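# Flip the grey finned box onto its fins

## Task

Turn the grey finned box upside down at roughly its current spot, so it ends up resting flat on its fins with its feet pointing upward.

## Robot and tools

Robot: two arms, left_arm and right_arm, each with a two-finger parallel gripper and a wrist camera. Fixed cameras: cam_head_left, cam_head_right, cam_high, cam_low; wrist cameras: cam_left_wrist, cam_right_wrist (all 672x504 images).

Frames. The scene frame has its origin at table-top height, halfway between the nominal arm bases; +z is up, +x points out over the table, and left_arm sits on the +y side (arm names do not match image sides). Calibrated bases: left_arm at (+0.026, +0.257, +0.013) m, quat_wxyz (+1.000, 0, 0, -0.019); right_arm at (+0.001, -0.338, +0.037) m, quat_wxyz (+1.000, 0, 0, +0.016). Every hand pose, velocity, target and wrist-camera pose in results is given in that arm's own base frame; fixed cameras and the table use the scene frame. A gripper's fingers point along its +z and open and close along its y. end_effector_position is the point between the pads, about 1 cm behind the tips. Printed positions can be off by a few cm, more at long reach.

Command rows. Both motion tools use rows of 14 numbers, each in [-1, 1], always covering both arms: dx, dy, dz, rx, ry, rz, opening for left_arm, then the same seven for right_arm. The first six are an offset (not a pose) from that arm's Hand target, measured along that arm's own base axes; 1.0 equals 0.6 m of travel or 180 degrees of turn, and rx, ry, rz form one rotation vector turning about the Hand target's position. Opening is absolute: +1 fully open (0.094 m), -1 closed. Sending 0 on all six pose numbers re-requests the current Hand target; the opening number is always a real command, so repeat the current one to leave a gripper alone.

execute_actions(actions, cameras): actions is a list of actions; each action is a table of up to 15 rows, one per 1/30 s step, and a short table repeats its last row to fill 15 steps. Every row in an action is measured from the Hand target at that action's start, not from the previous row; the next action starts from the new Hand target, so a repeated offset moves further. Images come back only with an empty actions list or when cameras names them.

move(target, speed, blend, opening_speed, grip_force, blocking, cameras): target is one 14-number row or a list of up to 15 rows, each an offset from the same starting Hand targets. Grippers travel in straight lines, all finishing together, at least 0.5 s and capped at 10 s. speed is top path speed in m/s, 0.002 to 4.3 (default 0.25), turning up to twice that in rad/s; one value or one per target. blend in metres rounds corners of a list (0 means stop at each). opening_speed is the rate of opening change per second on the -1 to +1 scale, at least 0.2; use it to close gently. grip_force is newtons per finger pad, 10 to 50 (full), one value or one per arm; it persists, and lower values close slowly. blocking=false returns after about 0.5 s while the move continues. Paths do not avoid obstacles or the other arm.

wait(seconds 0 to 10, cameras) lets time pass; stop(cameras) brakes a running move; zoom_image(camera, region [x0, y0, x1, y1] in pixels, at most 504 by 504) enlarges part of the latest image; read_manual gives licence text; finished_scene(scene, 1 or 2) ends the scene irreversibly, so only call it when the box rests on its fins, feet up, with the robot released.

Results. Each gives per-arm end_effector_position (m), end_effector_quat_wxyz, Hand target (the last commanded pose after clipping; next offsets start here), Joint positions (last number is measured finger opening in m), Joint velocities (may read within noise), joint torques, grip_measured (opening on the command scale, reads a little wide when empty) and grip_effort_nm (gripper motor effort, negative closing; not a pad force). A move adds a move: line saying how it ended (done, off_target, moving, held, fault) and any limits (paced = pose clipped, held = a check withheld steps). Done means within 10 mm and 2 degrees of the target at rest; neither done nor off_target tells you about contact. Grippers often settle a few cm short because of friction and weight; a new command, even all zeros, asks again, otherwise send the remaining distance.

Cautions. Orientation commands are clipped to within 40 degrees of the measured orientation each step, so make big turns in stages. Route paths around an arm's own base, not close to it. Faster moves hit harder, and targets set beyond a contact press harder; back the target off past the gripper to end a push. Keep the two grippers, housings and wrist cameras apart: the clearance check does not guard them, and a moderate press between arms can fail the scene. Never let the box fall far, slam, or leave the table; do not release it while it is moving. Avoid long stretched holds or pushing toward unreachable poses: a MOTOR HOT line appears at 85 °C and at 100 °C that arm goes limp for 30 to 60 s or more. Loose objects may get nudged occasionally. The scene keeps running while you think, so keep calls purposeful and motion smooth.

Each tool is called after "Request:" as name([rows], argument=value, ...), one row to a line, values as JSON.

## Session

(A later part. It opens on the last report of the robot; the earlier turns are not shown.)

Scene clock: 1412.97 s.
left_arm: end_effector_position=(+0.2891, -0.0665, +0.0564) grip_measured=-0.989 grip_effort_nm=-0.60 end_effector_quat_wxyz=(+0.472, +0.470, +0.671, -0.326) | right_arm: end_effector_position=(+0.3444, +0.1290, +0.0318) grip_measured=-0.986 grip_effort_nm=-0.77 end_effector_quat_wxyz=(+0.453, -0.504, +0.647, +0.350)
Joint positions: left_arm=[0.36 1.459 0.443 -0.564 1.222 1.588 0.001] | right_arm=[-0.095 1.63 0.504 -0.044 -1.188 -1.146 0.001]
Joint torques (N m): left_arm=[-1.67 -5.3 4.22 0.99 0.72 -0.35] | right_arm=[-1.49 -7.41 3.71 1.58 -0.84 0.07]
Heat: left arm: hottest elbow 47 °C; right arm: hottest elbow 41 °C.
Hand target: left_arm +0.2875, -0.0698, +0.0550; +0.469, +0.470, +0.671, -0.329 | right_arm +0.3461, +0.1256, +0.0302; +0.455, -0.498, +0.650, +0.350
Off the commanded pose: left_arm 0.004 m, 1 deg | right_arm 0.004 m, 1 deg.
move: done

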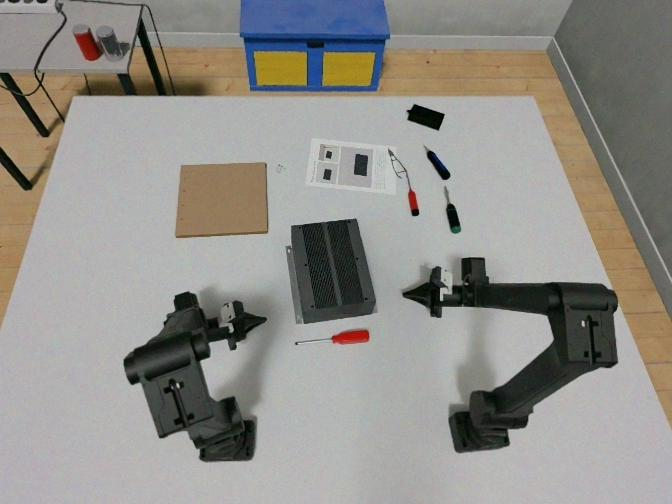

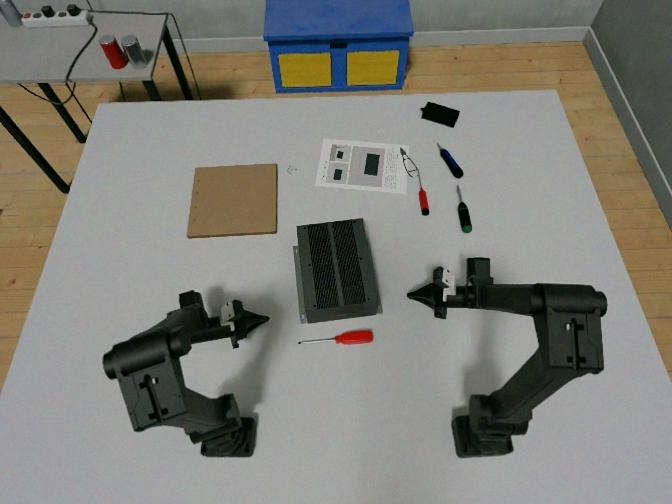

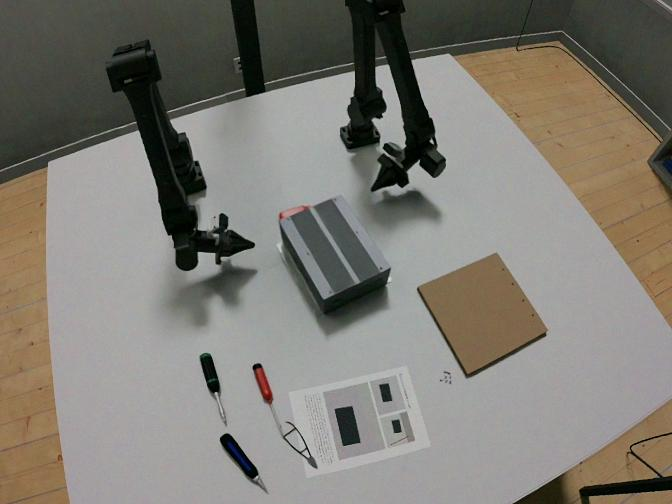

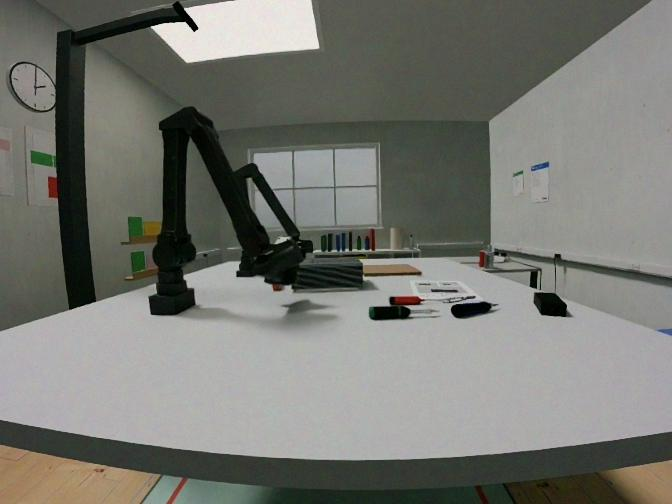

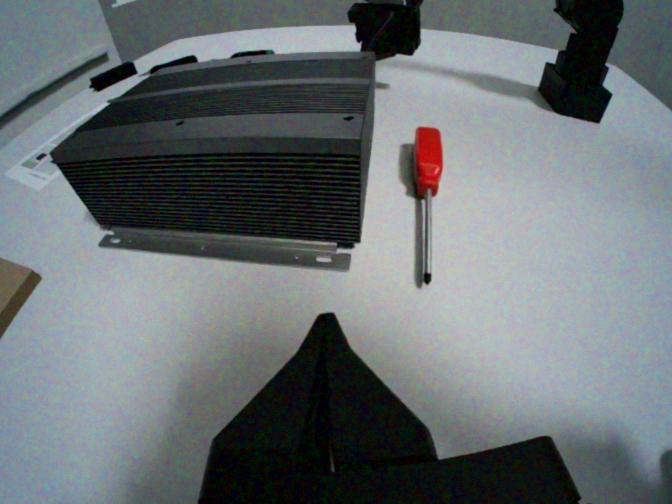

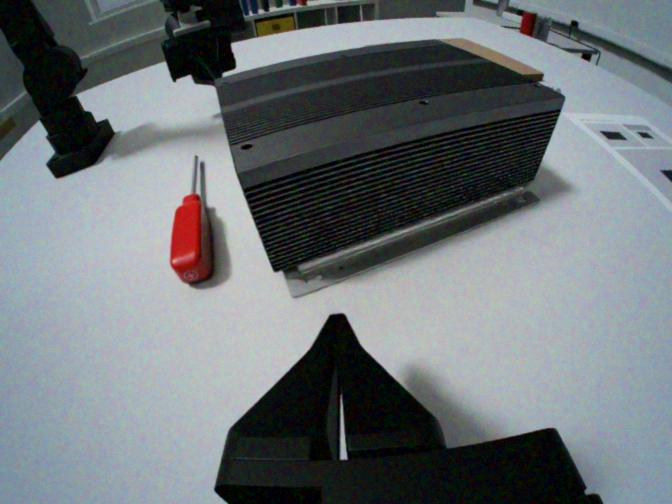

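Request:
move(target=[0.03,-0.1303,-0.015,0,0,0,-1, 0.0198,0.1273,-0.0133,0,0,0,-1], speed=0.1, cameras=["cam_left_wrist","cam_right_wrist","cam_high"])

Scene clock: 1430.13 s.
left_arm: end_effector_position=(+0.3084, -0.1450, +0.0507) grip_measured=-0.989 grip_effort_nm=-0.60 end_effector_quat_wxyz=(+0.475, +0.472, +0.668, -0.324) | right_arm: end_effector_position=(+0.3606, +0.1970, +0.0253) grip_measured=-0.986 grip_effort_nm=-0.76 end_effector_quat_wxyz=(+0.458, -0.496, +0.651, +0.347)
Joint positions: left_arm=[0.035 1.459 0.307 0.301 1.103 0.811 0.001] | right_arm=[0.125 1.708 0.468 0.488 -1.05 -0.686 0.001]
Joint torques (N m): left_arm=[-1.73 -3.96 4.05 2.22 0.45 -0.3] | right_arm=[0.62 -8 3.17 2.15 -0.37 0.07]
Heat: left arm: hottest elbow 46 °C; right arm: hottest elbow 39 °C.
Hand target: left_arm +0.3054, -0.1480, +0.0460; +0.469, +0.470, +0.671, -0.329 | right_arm +0.3580, +0.2020, +0.0223; +0.455, -0.498, +0.650, +0.350
Off the commanded pose: left_arm 0.006 m, 1 deg | right_arm 0.006 m, 1 deg.
move: done
Images, in order (width x height): cam_high 672x504, cam_left_wrist 672x504, cam_right_wrist 672x504.

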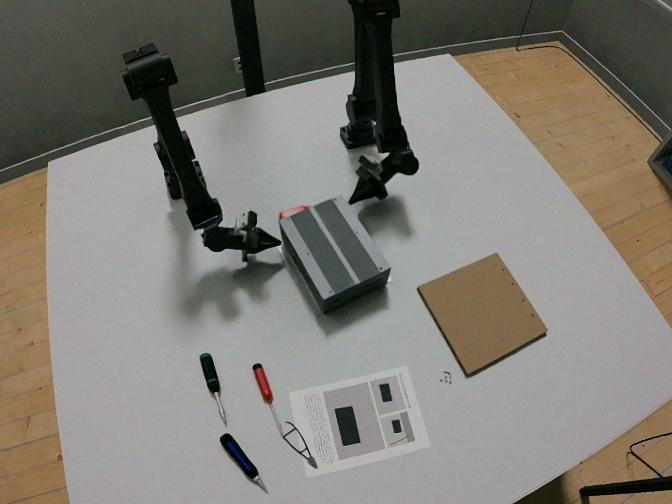

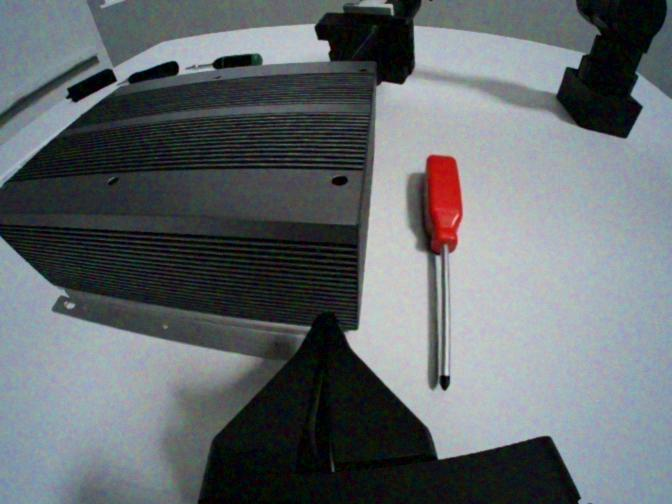

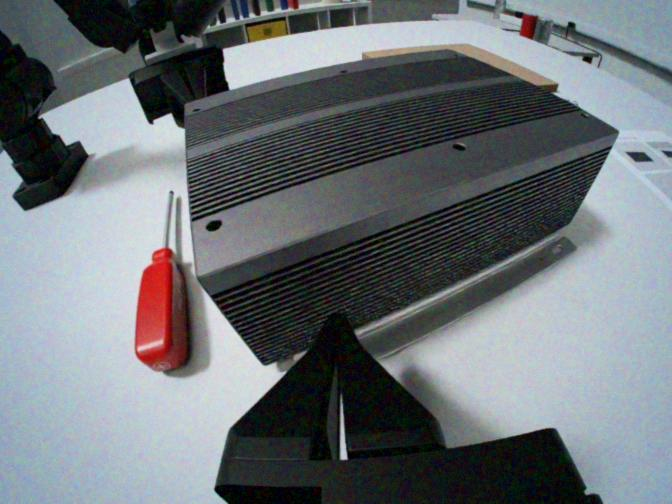

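Request:
move(target=[0.0085,-0.0493,0,0,0,0,-1, -0.0067,0.0663,0,0,0,0,-1], speed=0.06, cameras=["cam_left_wrist","cam_right_wrist"])

Scene clock: 1438.87 s.
left_arm: end_effector_position=(+0.3140, -0.1628, +0.0487) grip_measured=-0.989 grip_effort_nm=-0.59 end_effector_quat_wxyz=(+0.477, +0.459, +0.680, -0.316) | right_arm: end_effector_position=(+0.3653, +0.2135, +0.0226) grip_measured=-0.986 grip_effort_nm=-0.76 end_effector_quat_wxyz=(+0.464, -0.476, +0.671, +0.330)
Joint positions: left_arm=[-0.045 1.486 0.287 0.482 1.016 0.647 0.001] | right_arm=[0.191 1.726 0.449 0.634 -0.943 -0.545 0.001]
Joint torques (N m): left_arm=[-4.6 -3.49 4.83 2.55 0.57 -0.33] | right_arm=[4.25 -7.53 3.92 2.37 -0.88 0.03]
Heat: left arm: hottest elbow 45 °C; right arm: hottest elbow 37 °C.
Hand target: left_arm +0.3107, -0.1776, +0.0460; +0.469, +0.470, +0.671, -0.329 | right_arm +0.3539, +0.2418, +0.0222; +0.455, -0.498, +0.650, +0.350
Off the commanded pose: left_arm 0.016 m, 2 deg | right_arm 0.030 m, 4 deg.
move: off_target (left_arm, right_arm)
Images, in order (width x height): cam_left_wrist 672x504, cam_right_wrist 672x504.

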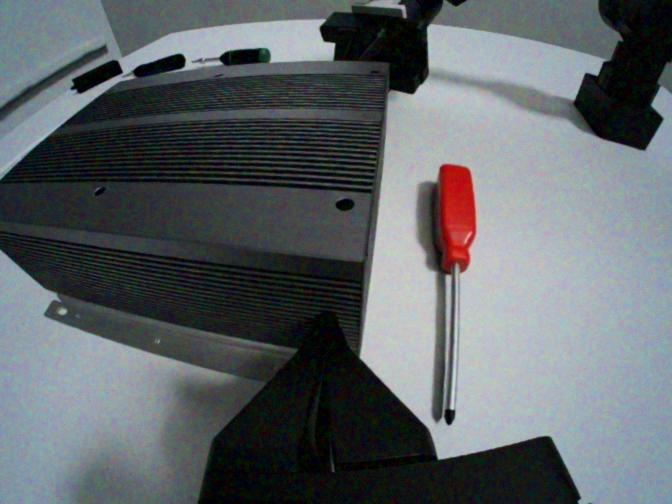

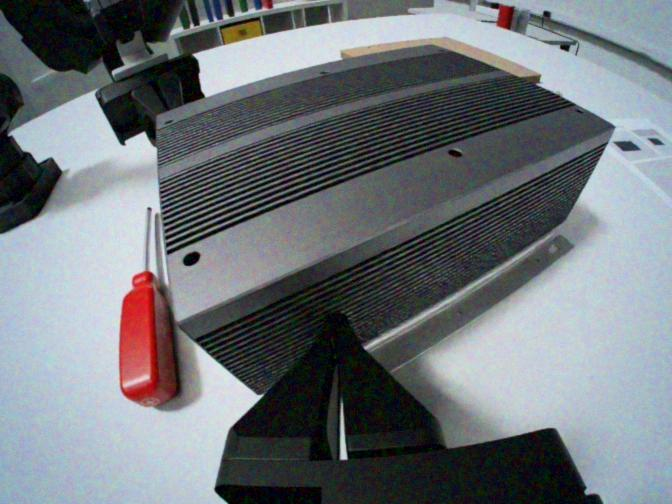

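Request:
move(target=[0.0085,-0.0493,0,0,0,0,-1, -0.0050,0.0497,0,0,0,0,-1], speed=0.06)

Request:
move(target=[0,0,0.05,0,0,0,-1, 0,0,0.05,0,0,0,-1], speed=0.06, cameras=["cam_left_wrist","cam_right_wrist","cam_low"])

Scene clock: 1448.17 s.
left_arm: end_effector_position=(+0.3196, -0.1747, +0.0492) grip_measured=-0.989 grip_effort_nm=-0.59 end_effector_quat_wxyz=(+0.482, +0.444, +0.691, -0.305) | right_arm: end_effector_position=(+0.3824, +0.2088, +0.0227) grip_measured=-0.986 grip_effort_nm=-0.76 end_effector_quat_wxyz=(+0.479, -0.448, +0.695, +0.295)
Joint positions: left_arm=[-0.105 1.502 0.274 0.602 0.933 0.532 0.001] | right_arm=[0.199 1.731 0.445 0.707 -0.838 -0.472 0.001]
Joint torques (N m): left_arm=[-8.47 -2.43 6.17 2.63 0.54 -0.32] | right_arm=[10.58 -6.89 4.07 2.26 -2.74 -0.05]
Heat: left arm: hottest elbow 44 °C; right arm: hottest elbow 37 °C.
Hand target: left_arm +0.3156, -0.2071, +0.0459; +0.469, +0.470, +0.671, -0.329 | right_arm +0.3510, +0.2717, +0.0222; +0.455, -0.498, +0.650, +0.350
Off the commanded pose: left_arm 0.033 m, 5 deg | right_arm 0.070 m, 10 deg.
move: off_target (left_arm, right_arm)

Scene clock: 1449.33 s.
left_arm: end_effector_position=(+0.3104, -0.1770, +0.0509) grip_measured=-0.989 grip_effort_nm=-0.59 end_effector_quat_wxyz=(+0.454, +0.436, +0.712, -0.311) | right_arm: end_effector_position=(+0.3768, +0.2086, +0.0238) grip_measured=-0.986 grip_effort_nm=-0.76 end_effector_quat_wxyz=(+0.455, -0.440, +0.713, +0.300)
Joint positions: left_arm=[-0.124 1.423 0.274 0.459 0.904 0.524 0.001] | right_arm=[0.206 1.682 0.446 0.599 -0.821 -0.468 0.001]
Joint torques (N m): left_arm=[-7 -7.06 7.84 2.07 1.74 -0.31] | right_arm=[9.47 -11.99 4.71 2.1 -3.46 0.06]
Heat: left arm: hottest elbow 44 °C; right arm: hottest elbow 37 °C.
Hand target: left_arm +0.3157, -0.2071, +0.0760; +0.469, +0.470, +0.671, -0.329 | right_arm +0.3509, +0.2717, +0.0522; +0.455, -0.498, +0.650, +0.350
Off the commanded pose: left_arm 0.040 m, 7 deg | right_arm 0.074 m, 11 deg.
move: off_target (left_arm, right_arm)
Images, in order (width x height): cam_low 672x504, cam_left_wrist 672x504, cam_right_wrist 672x504.

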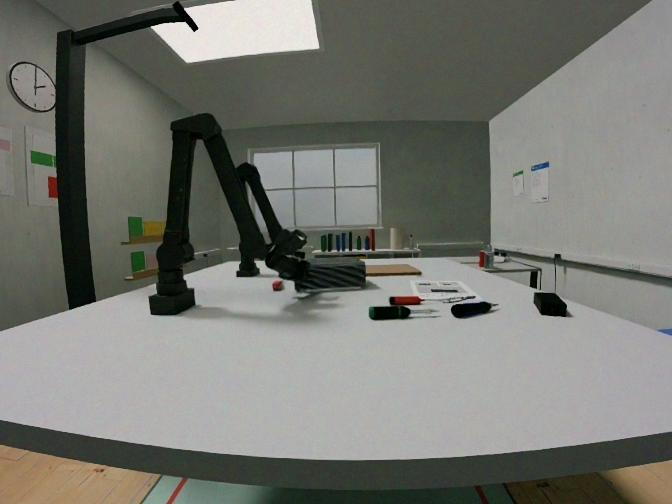

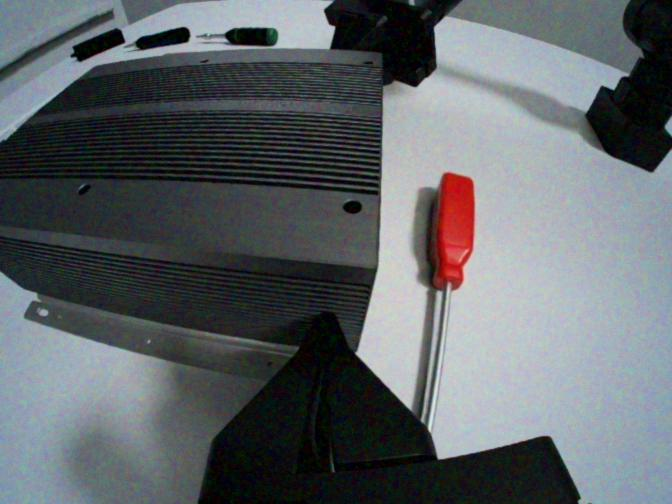

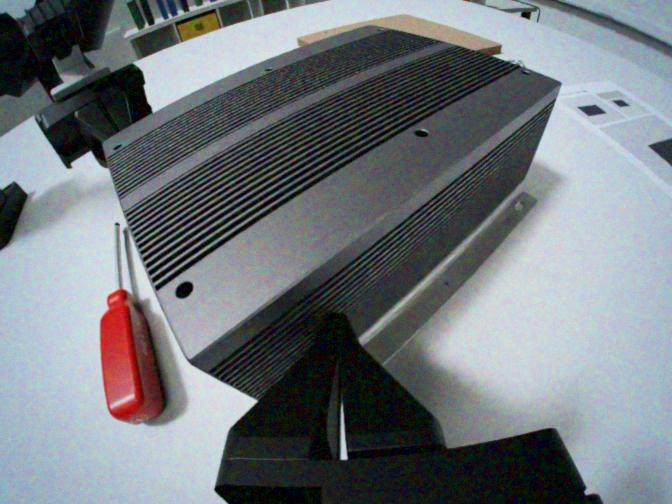

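Request:
wait(seconds=0.1, cameras=["cam_head_right","cam_high"])

Request:
zoom_image(camera="cam_head_right", region=[200, 190, 500, 370])

Scene clock: 1454.97 s.
left_arm: end_effector_position=(+0.3104, -0.1770, +0.0509) grip_measured=-0.989 grip_effort_nm=-0.59 end_effector_quat_wxyz=(+0.454, +0.436, +0.712, -0.311) | right_arm: end_effector_position=(+0.3768, +0.2086, +0.0238) grip_measured=-0.986 grip_effort_nm=-0.76 end_effector_quat_wxyz=(+0.455, -0.440, +0.713, +0.300)
Joint positions: left_arm=[-0.124 1.423 0.274 0.459 0.904 0.524 0.001] | right_arm=[0.206 1.682 0.446 0.599 -0.821 -0.468 0.001]
Joint torques (N m): left_arm=[-6.95 -7.12 7.86 2.19 1.74 -0.3] | right_arm=[9.82 -11.46 4.71 2 -3.48 0.01]
Heat: left arm: hottest elbow 45 °C; right arm: hottest elbow 36 °C.
Hand target: left_arm +0.3157, -0.2071, +0.0760; +0.469, +0.470, +0.671, -0.329 | right_arm +0.3509, +0.2717, +0.0522; +0.455, -0.498, +0.650, +0.350
Tool commands: left_gripper/opening=-1.0 right_gripper/opening=-1.0
Off the commanded pose: left_arm 0.040 m, 7 deg | right_arm 0.074 m, 11 deg.
wait: 0.10 s; at rest from the start
Images, in order (width x height): cam_head_right 672x504, cam_high 672x504.

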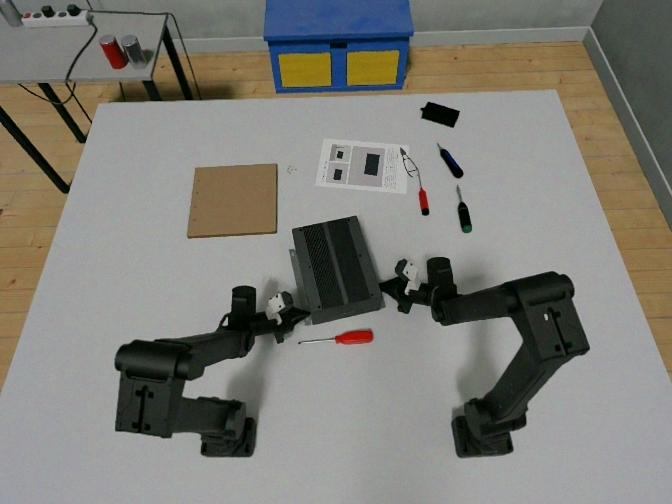

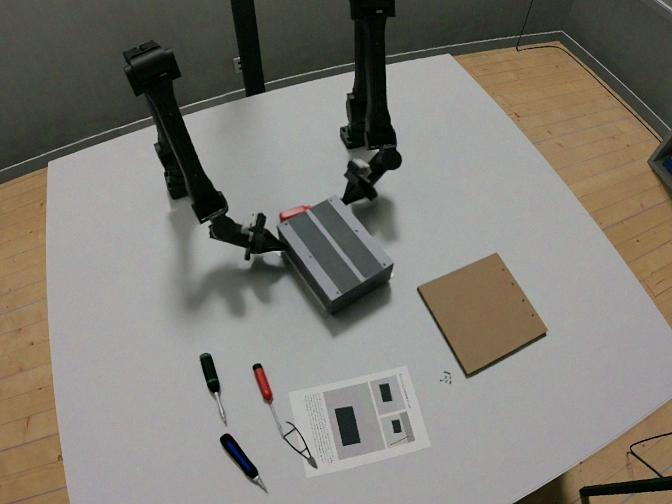

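Scaled by 1.680.

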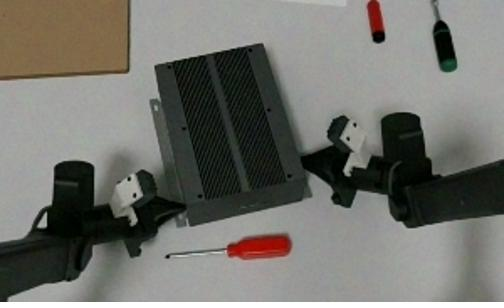

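Request:
move(target=[0,0,0.05,0,0,0,-1, 0,0,0.05,0,0,0,-1], speed=0.06, cameras=["cam_left_wrist","cam_right_wrist","cam_low"])

Scene clock: 1465.10 s.
left_arm: end_effector_position=(+0.2967, -0.1778, +0.0632) grip_measured=-0.989 grip_effort_nm=-0.59 end_effector_quat_wxyz=(+0.431, +0.431, +0.725, -0.321) | right_arm: end_effector_position=(+0.3669, +0.2102, +0.0339) grip_measured=-0.986 grip_effort_nm=-0.76 end_effector_quat_wxyz=(+0.431, -0.437, +0.728, +0.307)
Joint positions: left_arm=[-0.133 1.299 0.274 0.277 0.9 0.524 0.001] | right_arm=[0.218 1.598 0.445 0.458 -0.813 -0.466 0.001]
Joint torques (N m): left_arm=[-6.12 -7.36 10.5 2.86 2 -0.29] | right_arm=[8.7 -13.45 6.31 2.62 -3.85 -0.02]
Heat: left arm: hottest elbow 45 °C; right arm: hottest wrist yaw 37 °C.
Hand target: left_arm +0.3157, -0.2072, +0.1059; +0.469, +0.470, +0.671, -0.329 | right_arm +0.3510, +0.2716, +0.0822; +0.455, -0.498, +0.650, +0.350
Off the commanded pose: left_arm 0.055 m, 9 deg | right_arm 0.080 m, 13 deg.
move: off_target (left_arm, right_arm)
Images, in order (width x height): cam_low 672x504, cam_left_wrist 672x504, cam_right_wrist 672x504.

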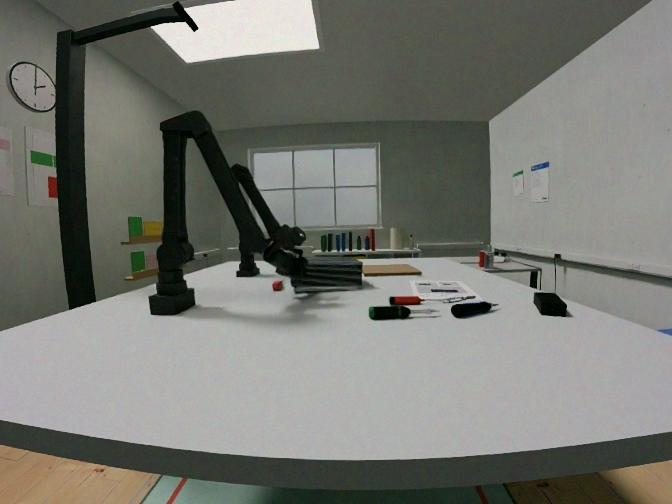

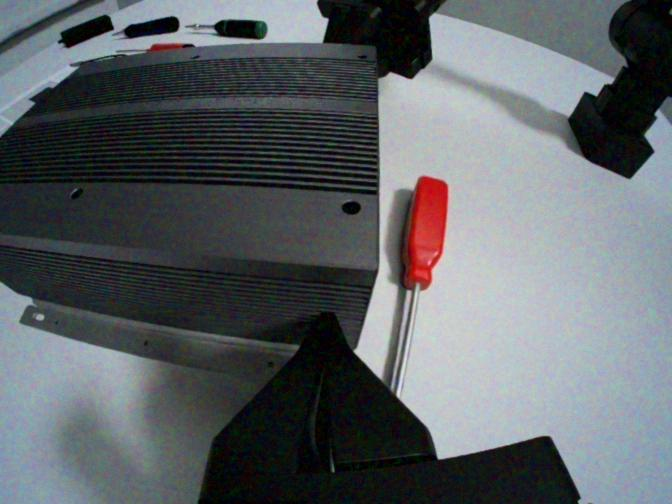

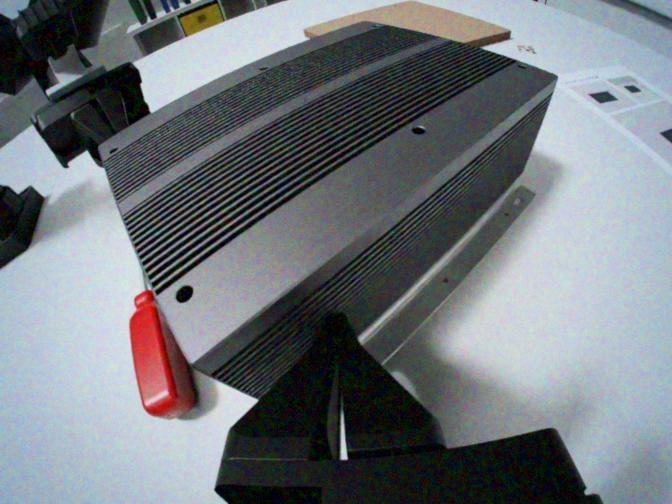

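Request:
move(target=[0.01,0,0.05,0,0,0,-1, 0.01,0,0.05,0,0,0,-1], speed=0.06, cameras=["cam_left_wrist","cam_right_wrist","cam_low"])

Request:
zoom_image(camera="cam_low", region=[240, 230, 400, 310])

Scene clock: 1473.53 s.
left_arm: end_effector_position=(+0.3125, -0.2024, +0.1277) grip_measured=-0.989 grip_effort_nm=-0.59 end_effector_quat_wxyz=(+0.465, +0.468, +0.675, -0.330) | right_arm: end_effector_position=(+0.3436, +0.2667, +0.1017) grip_measured=-0.986 grip_effort_nm=-0.75 end_effector_quat_wxyz=(+0.447, -0.499, +0.654, +0.352)
Joint positions: left_arm=[-0.188 1.164 0.369 0.161 0.936 0.523 0.001] | right_arm=[0.346 1.436 0.486 0.36 -0.885 -0.462 0.001]
Joint torques (N m): left_arm=[-1.49 -3.31 9.28 1.94 0.31 -0.31] | right_arm=[-0.26 -7.06 8.09 1.44 -0.23 0.09]
Heat: left arm: hottest elbow 47 °C; right arm: hottest wrist yaw 41 °C.
Hand target: left_arm +0.3217, -0.2072, +0.1360; +0.469, +0.470, +0.671, -0.329 | right_arm +0.3570, +0.2717, +0.1123; +0.455, -0.498, +0.650, +0.350
Off the commanded pose: left_arm 0.013 m, 1 deg | right_arm 0.018 m, 1 deg.
move: off_target (left_arm, right_arm)
Images, in order (width x height): cam_low 672x504, cam_left_wrist 672x504, cam_right_wrist 672x504.

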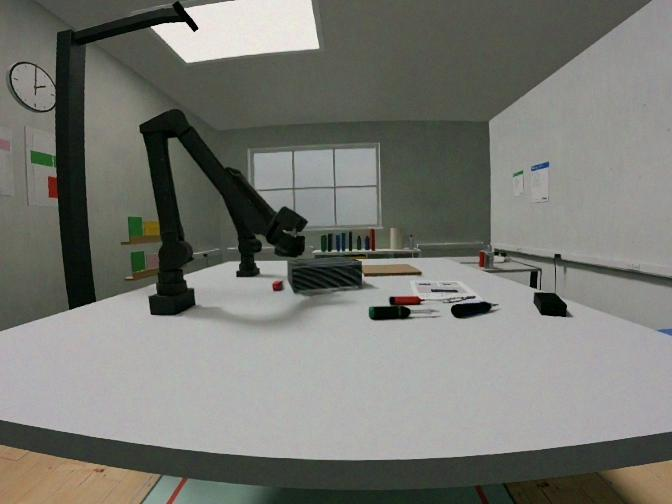

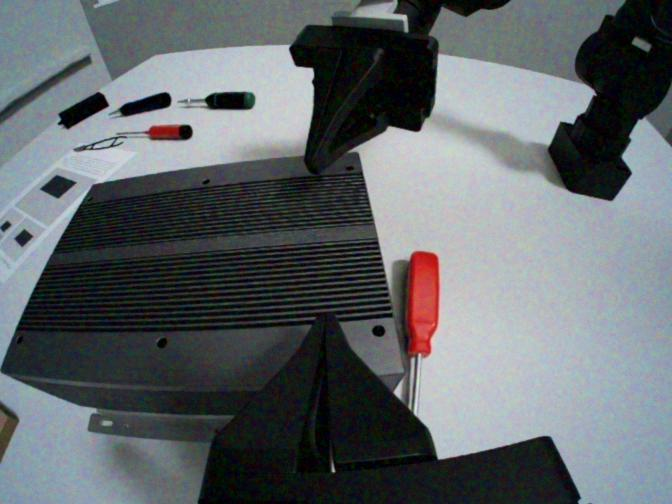

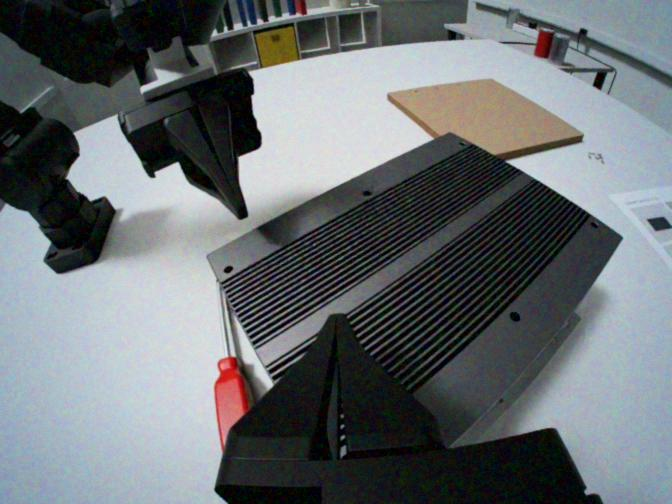

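Scaled by 3.150.

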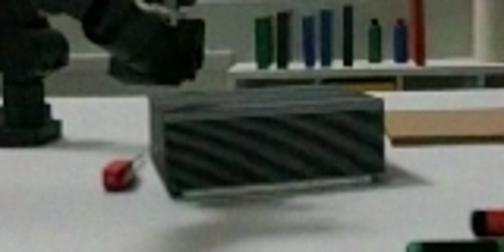

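Request:
zoom_image(camera="cam_left_wrist", region=[300, 220, 480, 430])

Request:
zoom_image(camera="cam_right_wrist", region=[190, 230, 340, 450])

Scaled by 2.400 from the camera's 672x504 image, which has a finer 960x720 frame.

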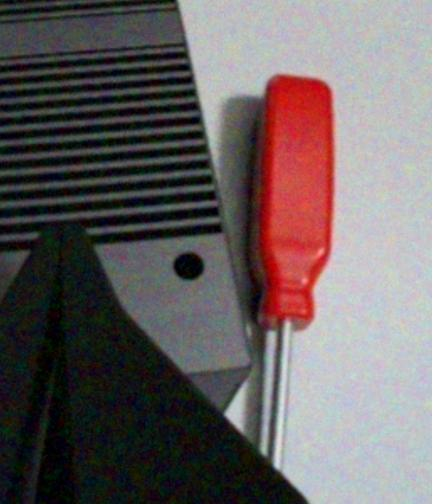

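Scaled by 2.291 from the camera's 672x504 image, which has a finer 960x720 frame.

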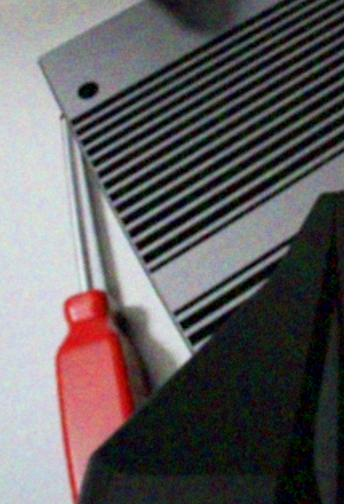

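Request:
move([
  [0,0,0.05,0,0,0,-1, 0,0,0.05,0,0,0,-1],
  [-0.05,0.228,0.02,0,0,0,-1, -0.01,-0.258,0.02,0,0,0,-1],
  [-0.05,0.228,-0.135,0,0,0,-1, -0.01,-0.258,-0.153,0,0,0,-1],
], speed=0.15, blend=[0.02,0.03,0], cameras=["cam_left_wrist","cam_right_wrist","cam_head_left"])

Request:
zoom_image(camera="cam_head_left", region=[230, 190, 440, 370])

Scene clock: 1554.30 s.
left_arm: end_effector_position=(+0.2801, -0.0757, +0.0542) grip_measured=-0.989 grip_effort_nm=-0.59 end_effector_quat_wxyz=(+0.462, +0.464, +0.676, -0.339) | right_arm: end_effector_position=(+0.3374, +0.1223, +0.0176) grip_measured=-0.986 grip_effort_nm=-0.75 end_effector_quat_wxyz=(+0.443, -0.495, +0.654, +0.361)
Joint positions: left_arm=[0.336 1.444 0.418 -0.542 1.219 1.536 0.001] | right_arm=[-0.119 1.675 0.505 -0.086 -1.197 -1.199 0.001]
Joint torques (N m): left_arm=[-0.21 -3.78 6.57 0.99 0.84 -0.06] | right_arm=[-1.55 -7.18 5.09 1.47 -0.86 -0.09]
Heat: left arm: hottest elbow 48 °C; right arm: hottest elbow 36 °C.
Hand target: left_arm +0.2917, -0.0703, +0.0550; +0.469, +0.470, +0.671, -0.329 | right_arm +0.3509, +0.1168, +0.0205; +0.455, -0.498, +0.650, +0.350
Off the commanded pose: left_arm 0.013 m, 2 deg | right_arm 0.015 m, 2 deg.
move: off_target (left_arm, right_arm); blend cut to 0.0149 m at target 1
Images, in order (width x height): cam_head_left 672x504, cam_left_wrist 672x504, cam_right_wrist 672x504.

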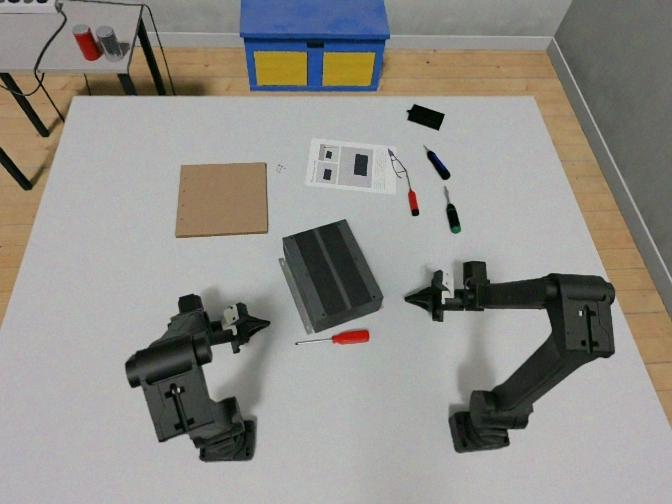

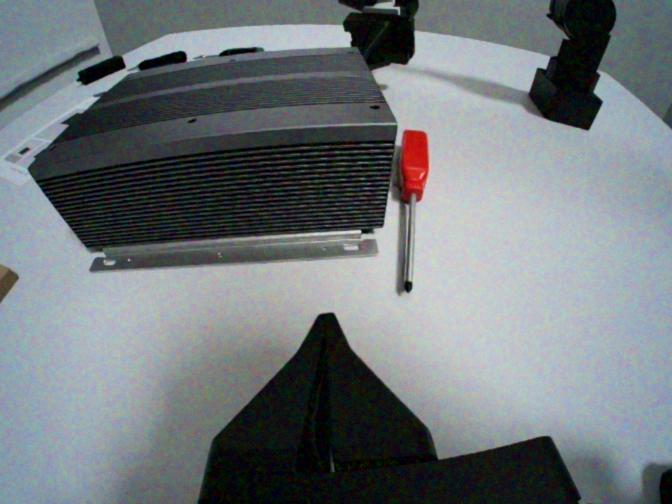

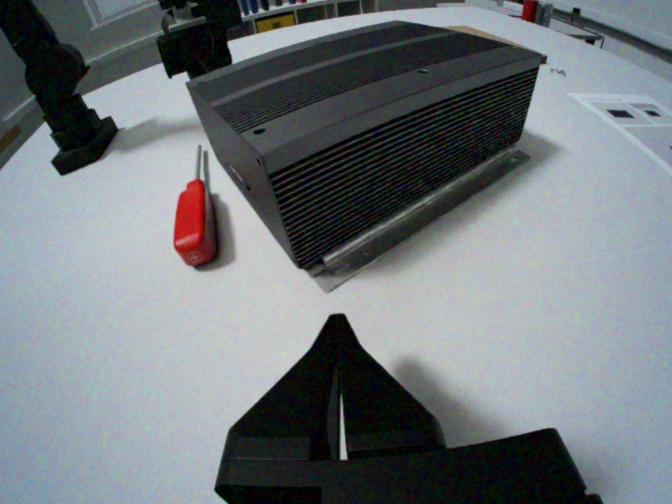

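Scaled by 2.400.

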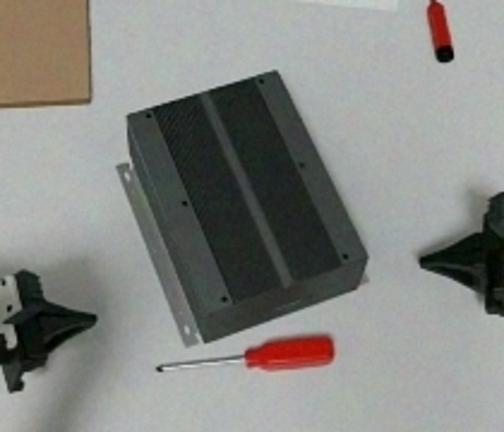

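Request:
move([
  [0,0,0,0,0,0,-1, 0.025,0.13,0.0,0,0,0,-1],
  [0,0,0,0,0,0,-1, 0.015,0.22,0.0,0,0,0,-1],
], speed=0.08, blend=[0.01,0], cameras=["cam_right_wrist","cam_head_left"])

Request:
zoom_image(camera="cam_head_left", region=[230, 190, 440, 370])

Scene clock: 1565.70 s.
left_arm: end_effector_position=(+0.2801, -0.0757, +0.0542) grip_measured=-0.989 grip_effort_nm=-0.59 end_effector_quat_wxyz=(+0.462, +0.464, +0.676, -0.338) | right_arm: end_effector_position=(+0.3691, +0.2326, +0.0226) grip_measured=-0.986 grip_effort_nm=-0.76 end_effector_quat_wxyz=(+0.462, -0.487, +0.660, +0.337)
Joint positions: left_arm=[0.336 1.444 0.418 -0.542 1.219 1.537 0.001] | right_arm=[0.237 1.75 0.479 0.651 -0.934 -0.526 0.001]
Joint torques (N m): left_arm=[-0.26 -3.43 6.54 1.01 0.83 -0.06] | right_arm=[2.73 -7.71 3.28 2.43 -0.61 0.05]
Heat: left arm: hottest elbow 46 °C; right arm: hottest elbow 36 °C.
Hand target: left_arm +0.2917, -0.0703, +0.0550; +0.469, +0.470, +0.671, -0.329 | right_arm +0.3600, +0.2488, +0.0204; +0.455, -0.498, +0.650, +0.350
Off the commanded pose: left_arm 0.013 m, 2 deg | right_arm 0.019 m, 2 deg.
move: off_target (left_arm, right_arm)
Images, in order (width x height): cam_head_left 672x504, cam_right_wrist 672x504.

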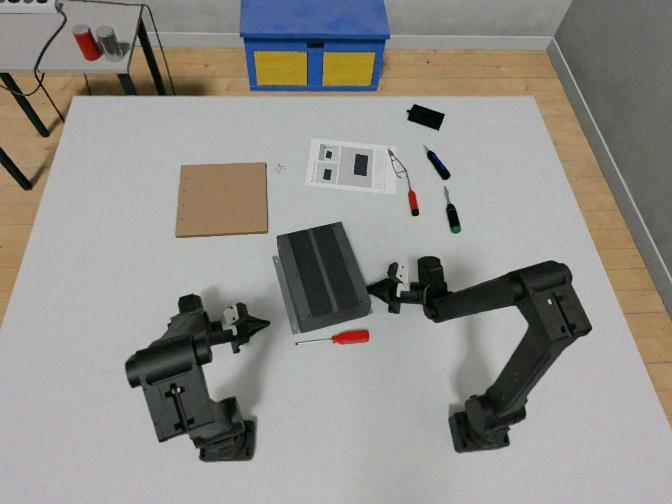

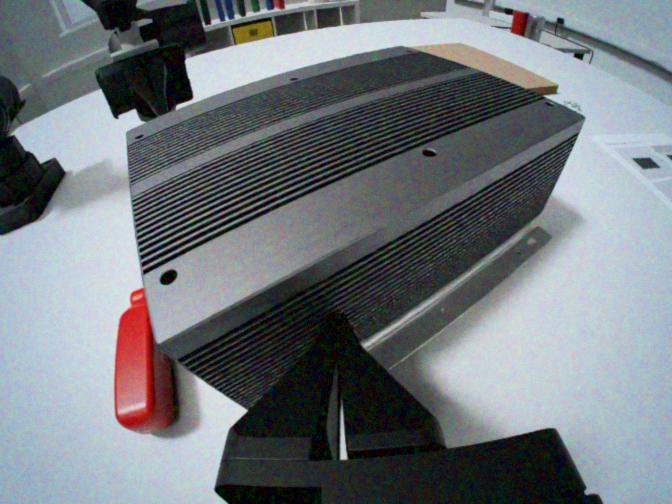

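Scaled by 2.400.

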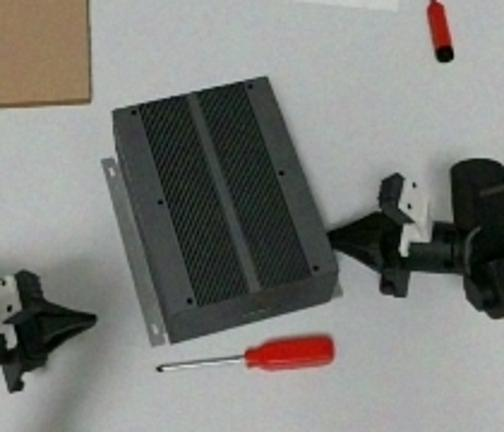

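Request:
move(target=[0.0,-0.1145,-0.0083,0,0,0,-1, 0.0158,-0.0633,0,0,0,0.0722,-1], speed=0.08, cameras=["cam_left_wrist","cam_right_wrist","cam_head_left"])

Request:
zoom_image(camera="cam_head_left", region=[230, 190, 440, 370])

Scene clock: 1608.40 s.
left_arm: end_effector_position=(+0.2929, -0.1362, +0.0487) grip_measured=-0.989 grip_effort_nm=-0.59 end_effector_quat_wxyz=(+0.468, +0.468, +0.673, -0.329) | right_arm: end_effector_position=(+0.3559, +0.2140, +0.0185) grip_measured=-0.986 grip_effort_nm=-0.76 end_effector_quat_wxyz=(-0.405, +0.569, -0.591, -0.404)
Joint positions: left_arm=[0.074 1.424 0.285 0.207 1.127 0.878 0.001] | right_arm=[0.144 1.759 0.64 -0.033 -1.183 -1.104 0.001]
Joint torques (N m): left_arm=[-1.61 -5.13 4.1 2.04 0.47 -0.35] | right_arm=[-1.85 -9.17 5.93 0.75 -0.8 -0.17]
Heat: left arm: hottest elbow 43 °C; right arm: hottest elbow 34 °C.
Hand target: left_arm +0.2917, -0.1390, +0.0500; +0.469, +0.470, +0.671, -0.329 | right_arm +0.3693, +0.2109, +0.0204; -0.412, +0.569, -0.589, -0.399
Off the commanded pose: left_arm 0.003 m, 0 deg | right_arm 0.014 m, 1 deg.
move: off_target (right_arm)
Images, in order (width x height): cam_head_left 672x504, cam_left_wrist 672x504, cam_right_wrist 672x504.

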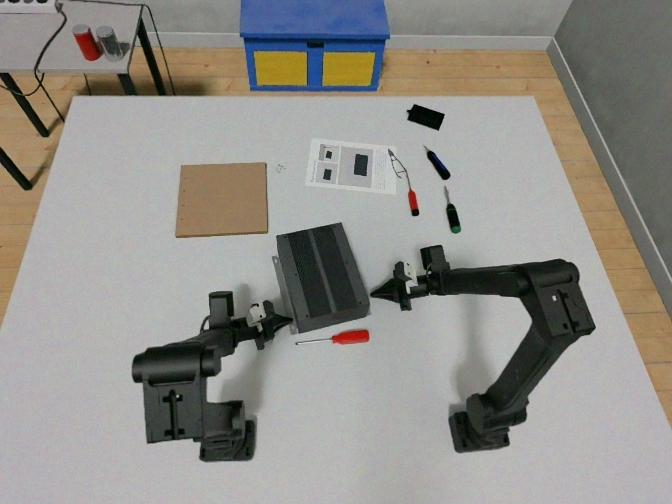

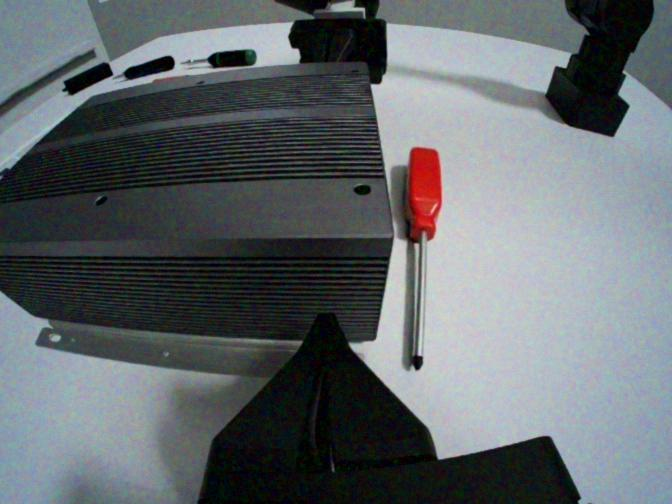

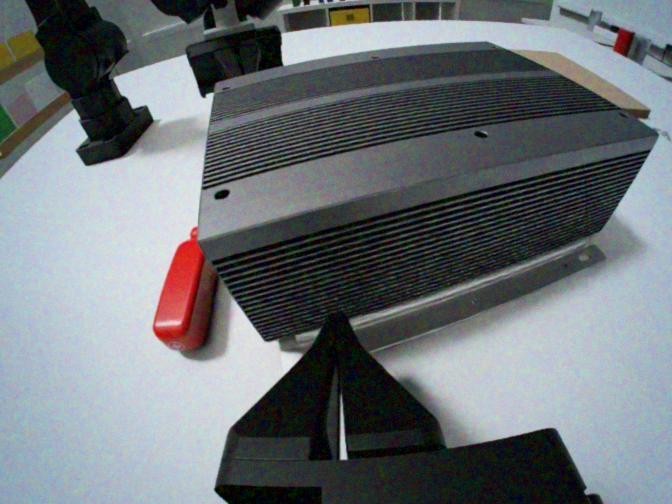

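Scaled by 2.400.

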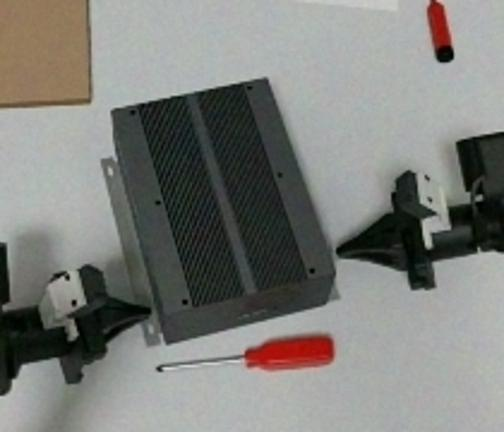

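Request:
move(target=[0.0252,-0.0794,0,0,0,0,-1, -0.0196,0.085,0,0,0,0,-1], speed=0.06)

Request:
move(target=[0.005,-0.016,0,0,0,0,-1, -0.0039,0.016,0,0,0,0,-1], speed=0.06, cameras=["cam_left_wrist","cam_right_wrist","cam_head_left"])

Request:
zoom_image(camera="cam_head_left", region=[230, 190, 440, 370])

Scene clock: 1620.37 s.
left_arm: end_effector_position=(+0.3040, -0.1632, +0.0493) grip_measured=-0.989 grip_effort_nm=-0.59 end_effector_quat_wxyz=(+0.474, +0.449, +0.689, -0.316) | right_arm: end_effector_position=(+0.3838, +0.2269, +0.0230) grip_measured=-0.986 grip_effort_nm=-0.75 end_effector_quat_wxyz=(+0.431, -0.548, +0.617, +0.365)
Joint positions: left_arm=[-0.054 1.455 0.253 0.501 0.995 0.606 0.001] | right_arm=[0.183 1.759 0.621 0.256 -1.083 -0.845 0.001]
Joint torques (N m): left_arm=[-6.83 -2.55 6.38 2.88 0.34 -0.38] | right_arm=[6.18 -9.23 3.38 1.73 -1.98 0.08]
Heat: left arm: hottest elbow 43 °C; right arm: hottest elbow 34 °C.
Hand target: left_arm +0.3069, -0.1867, +0.0500; +0.469, +0.470, +0.671, -0.329 | right_arm +0.3576, +0.2618, +0.0204; +0.413, -0.568, +0.589, +0.399
Off the commanded pose: left_arm 0.024 m, 4 deg | right_arm 0.044 m, 6 deg.
move: off_target (left_arm, right_arm)

Scene clock: 1621.47 s.
left_arm: end_effector_position=(+0.3059, -0.1688, +0.0494) grip_measured=-0.989 grip_effort_nm=-0.59 end_effector_quat_wxyz=(+0.475, +0.445, +0.691, -0.314) | right_arm: end_effector_position=(+0.3918, +0.2256, +0.0231) grip_measured=-0.986 grip_effort_nm=-0.75 end_effector_quat_wxyz=(+0.438, -0.542, +0.626, +0.350)
Joint positions: left_arm=[-0.08 1.465 0.252 0.543 0.969 0.567 0.001] | right_arm=[0.183 1.759 0.62 0.298 -1.05 -0.807 0.001]
Joint torques (N m): left_arm=[-7.59 -2.14 6.83 2.82 0.25 -0.32] | right_arm=[8.41 -9.23 2.99 1.74 -2.74 0.01]
Heat: left arm: hottest elbow 43 °C; right arm: hottest elbow 34 °C.
Hand target: left_arm +0.3098, -0.1963, +0.0500; +0.469, +0.470, +0.671, -0.329 | right_arm +0.3553, +0.2715, +0.0204; +0.413, -0.569, +0.589, +0.399
Off the commanded pose: left_arm 0.028 m, 4 deg | right_arm 0.059 m, 8 deg.
move: off_target (left_arm, right_arm)
Images, in order (width x height): cam_head_left 672x504, cam_left_wrist 672x504, cam_right_wrist 672x504.

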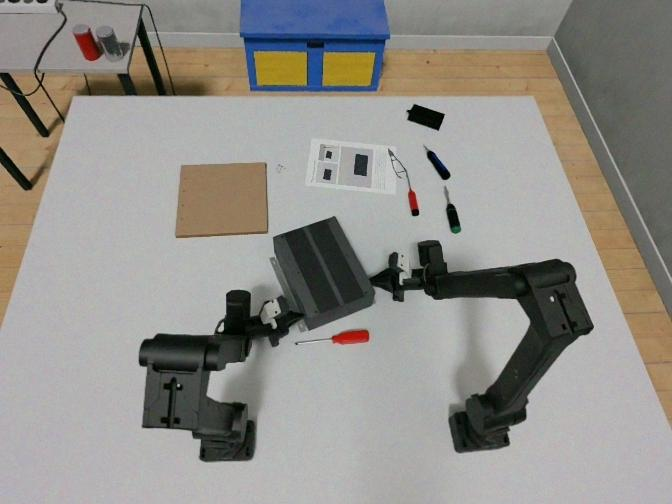

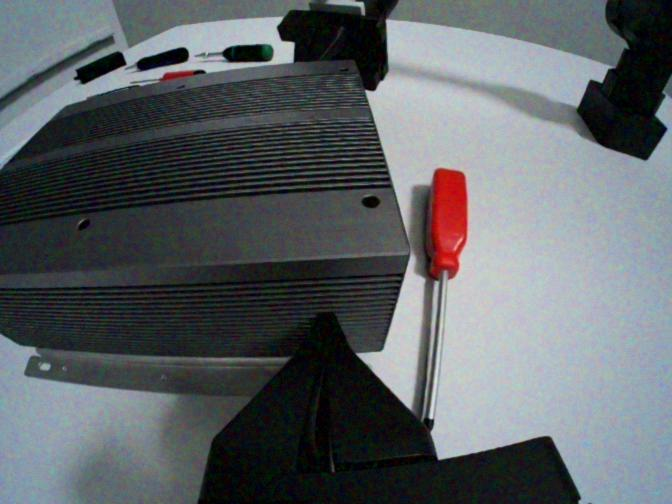

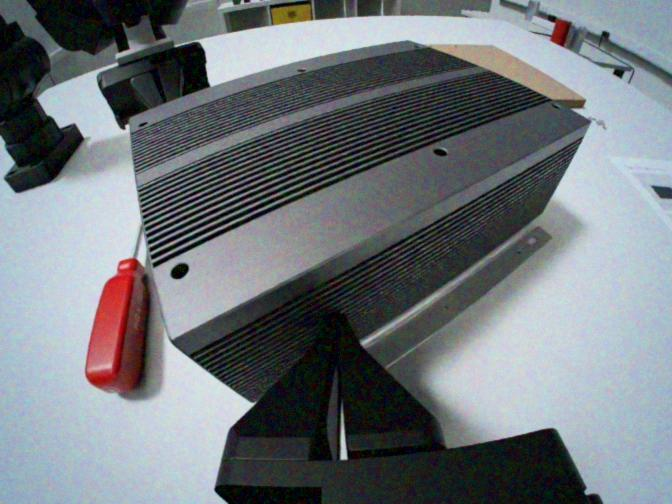

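Scaled by 2.400.

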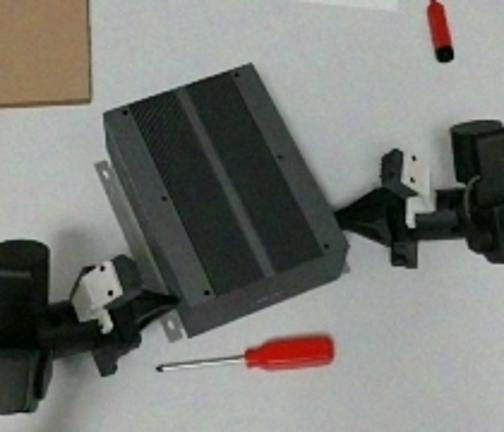

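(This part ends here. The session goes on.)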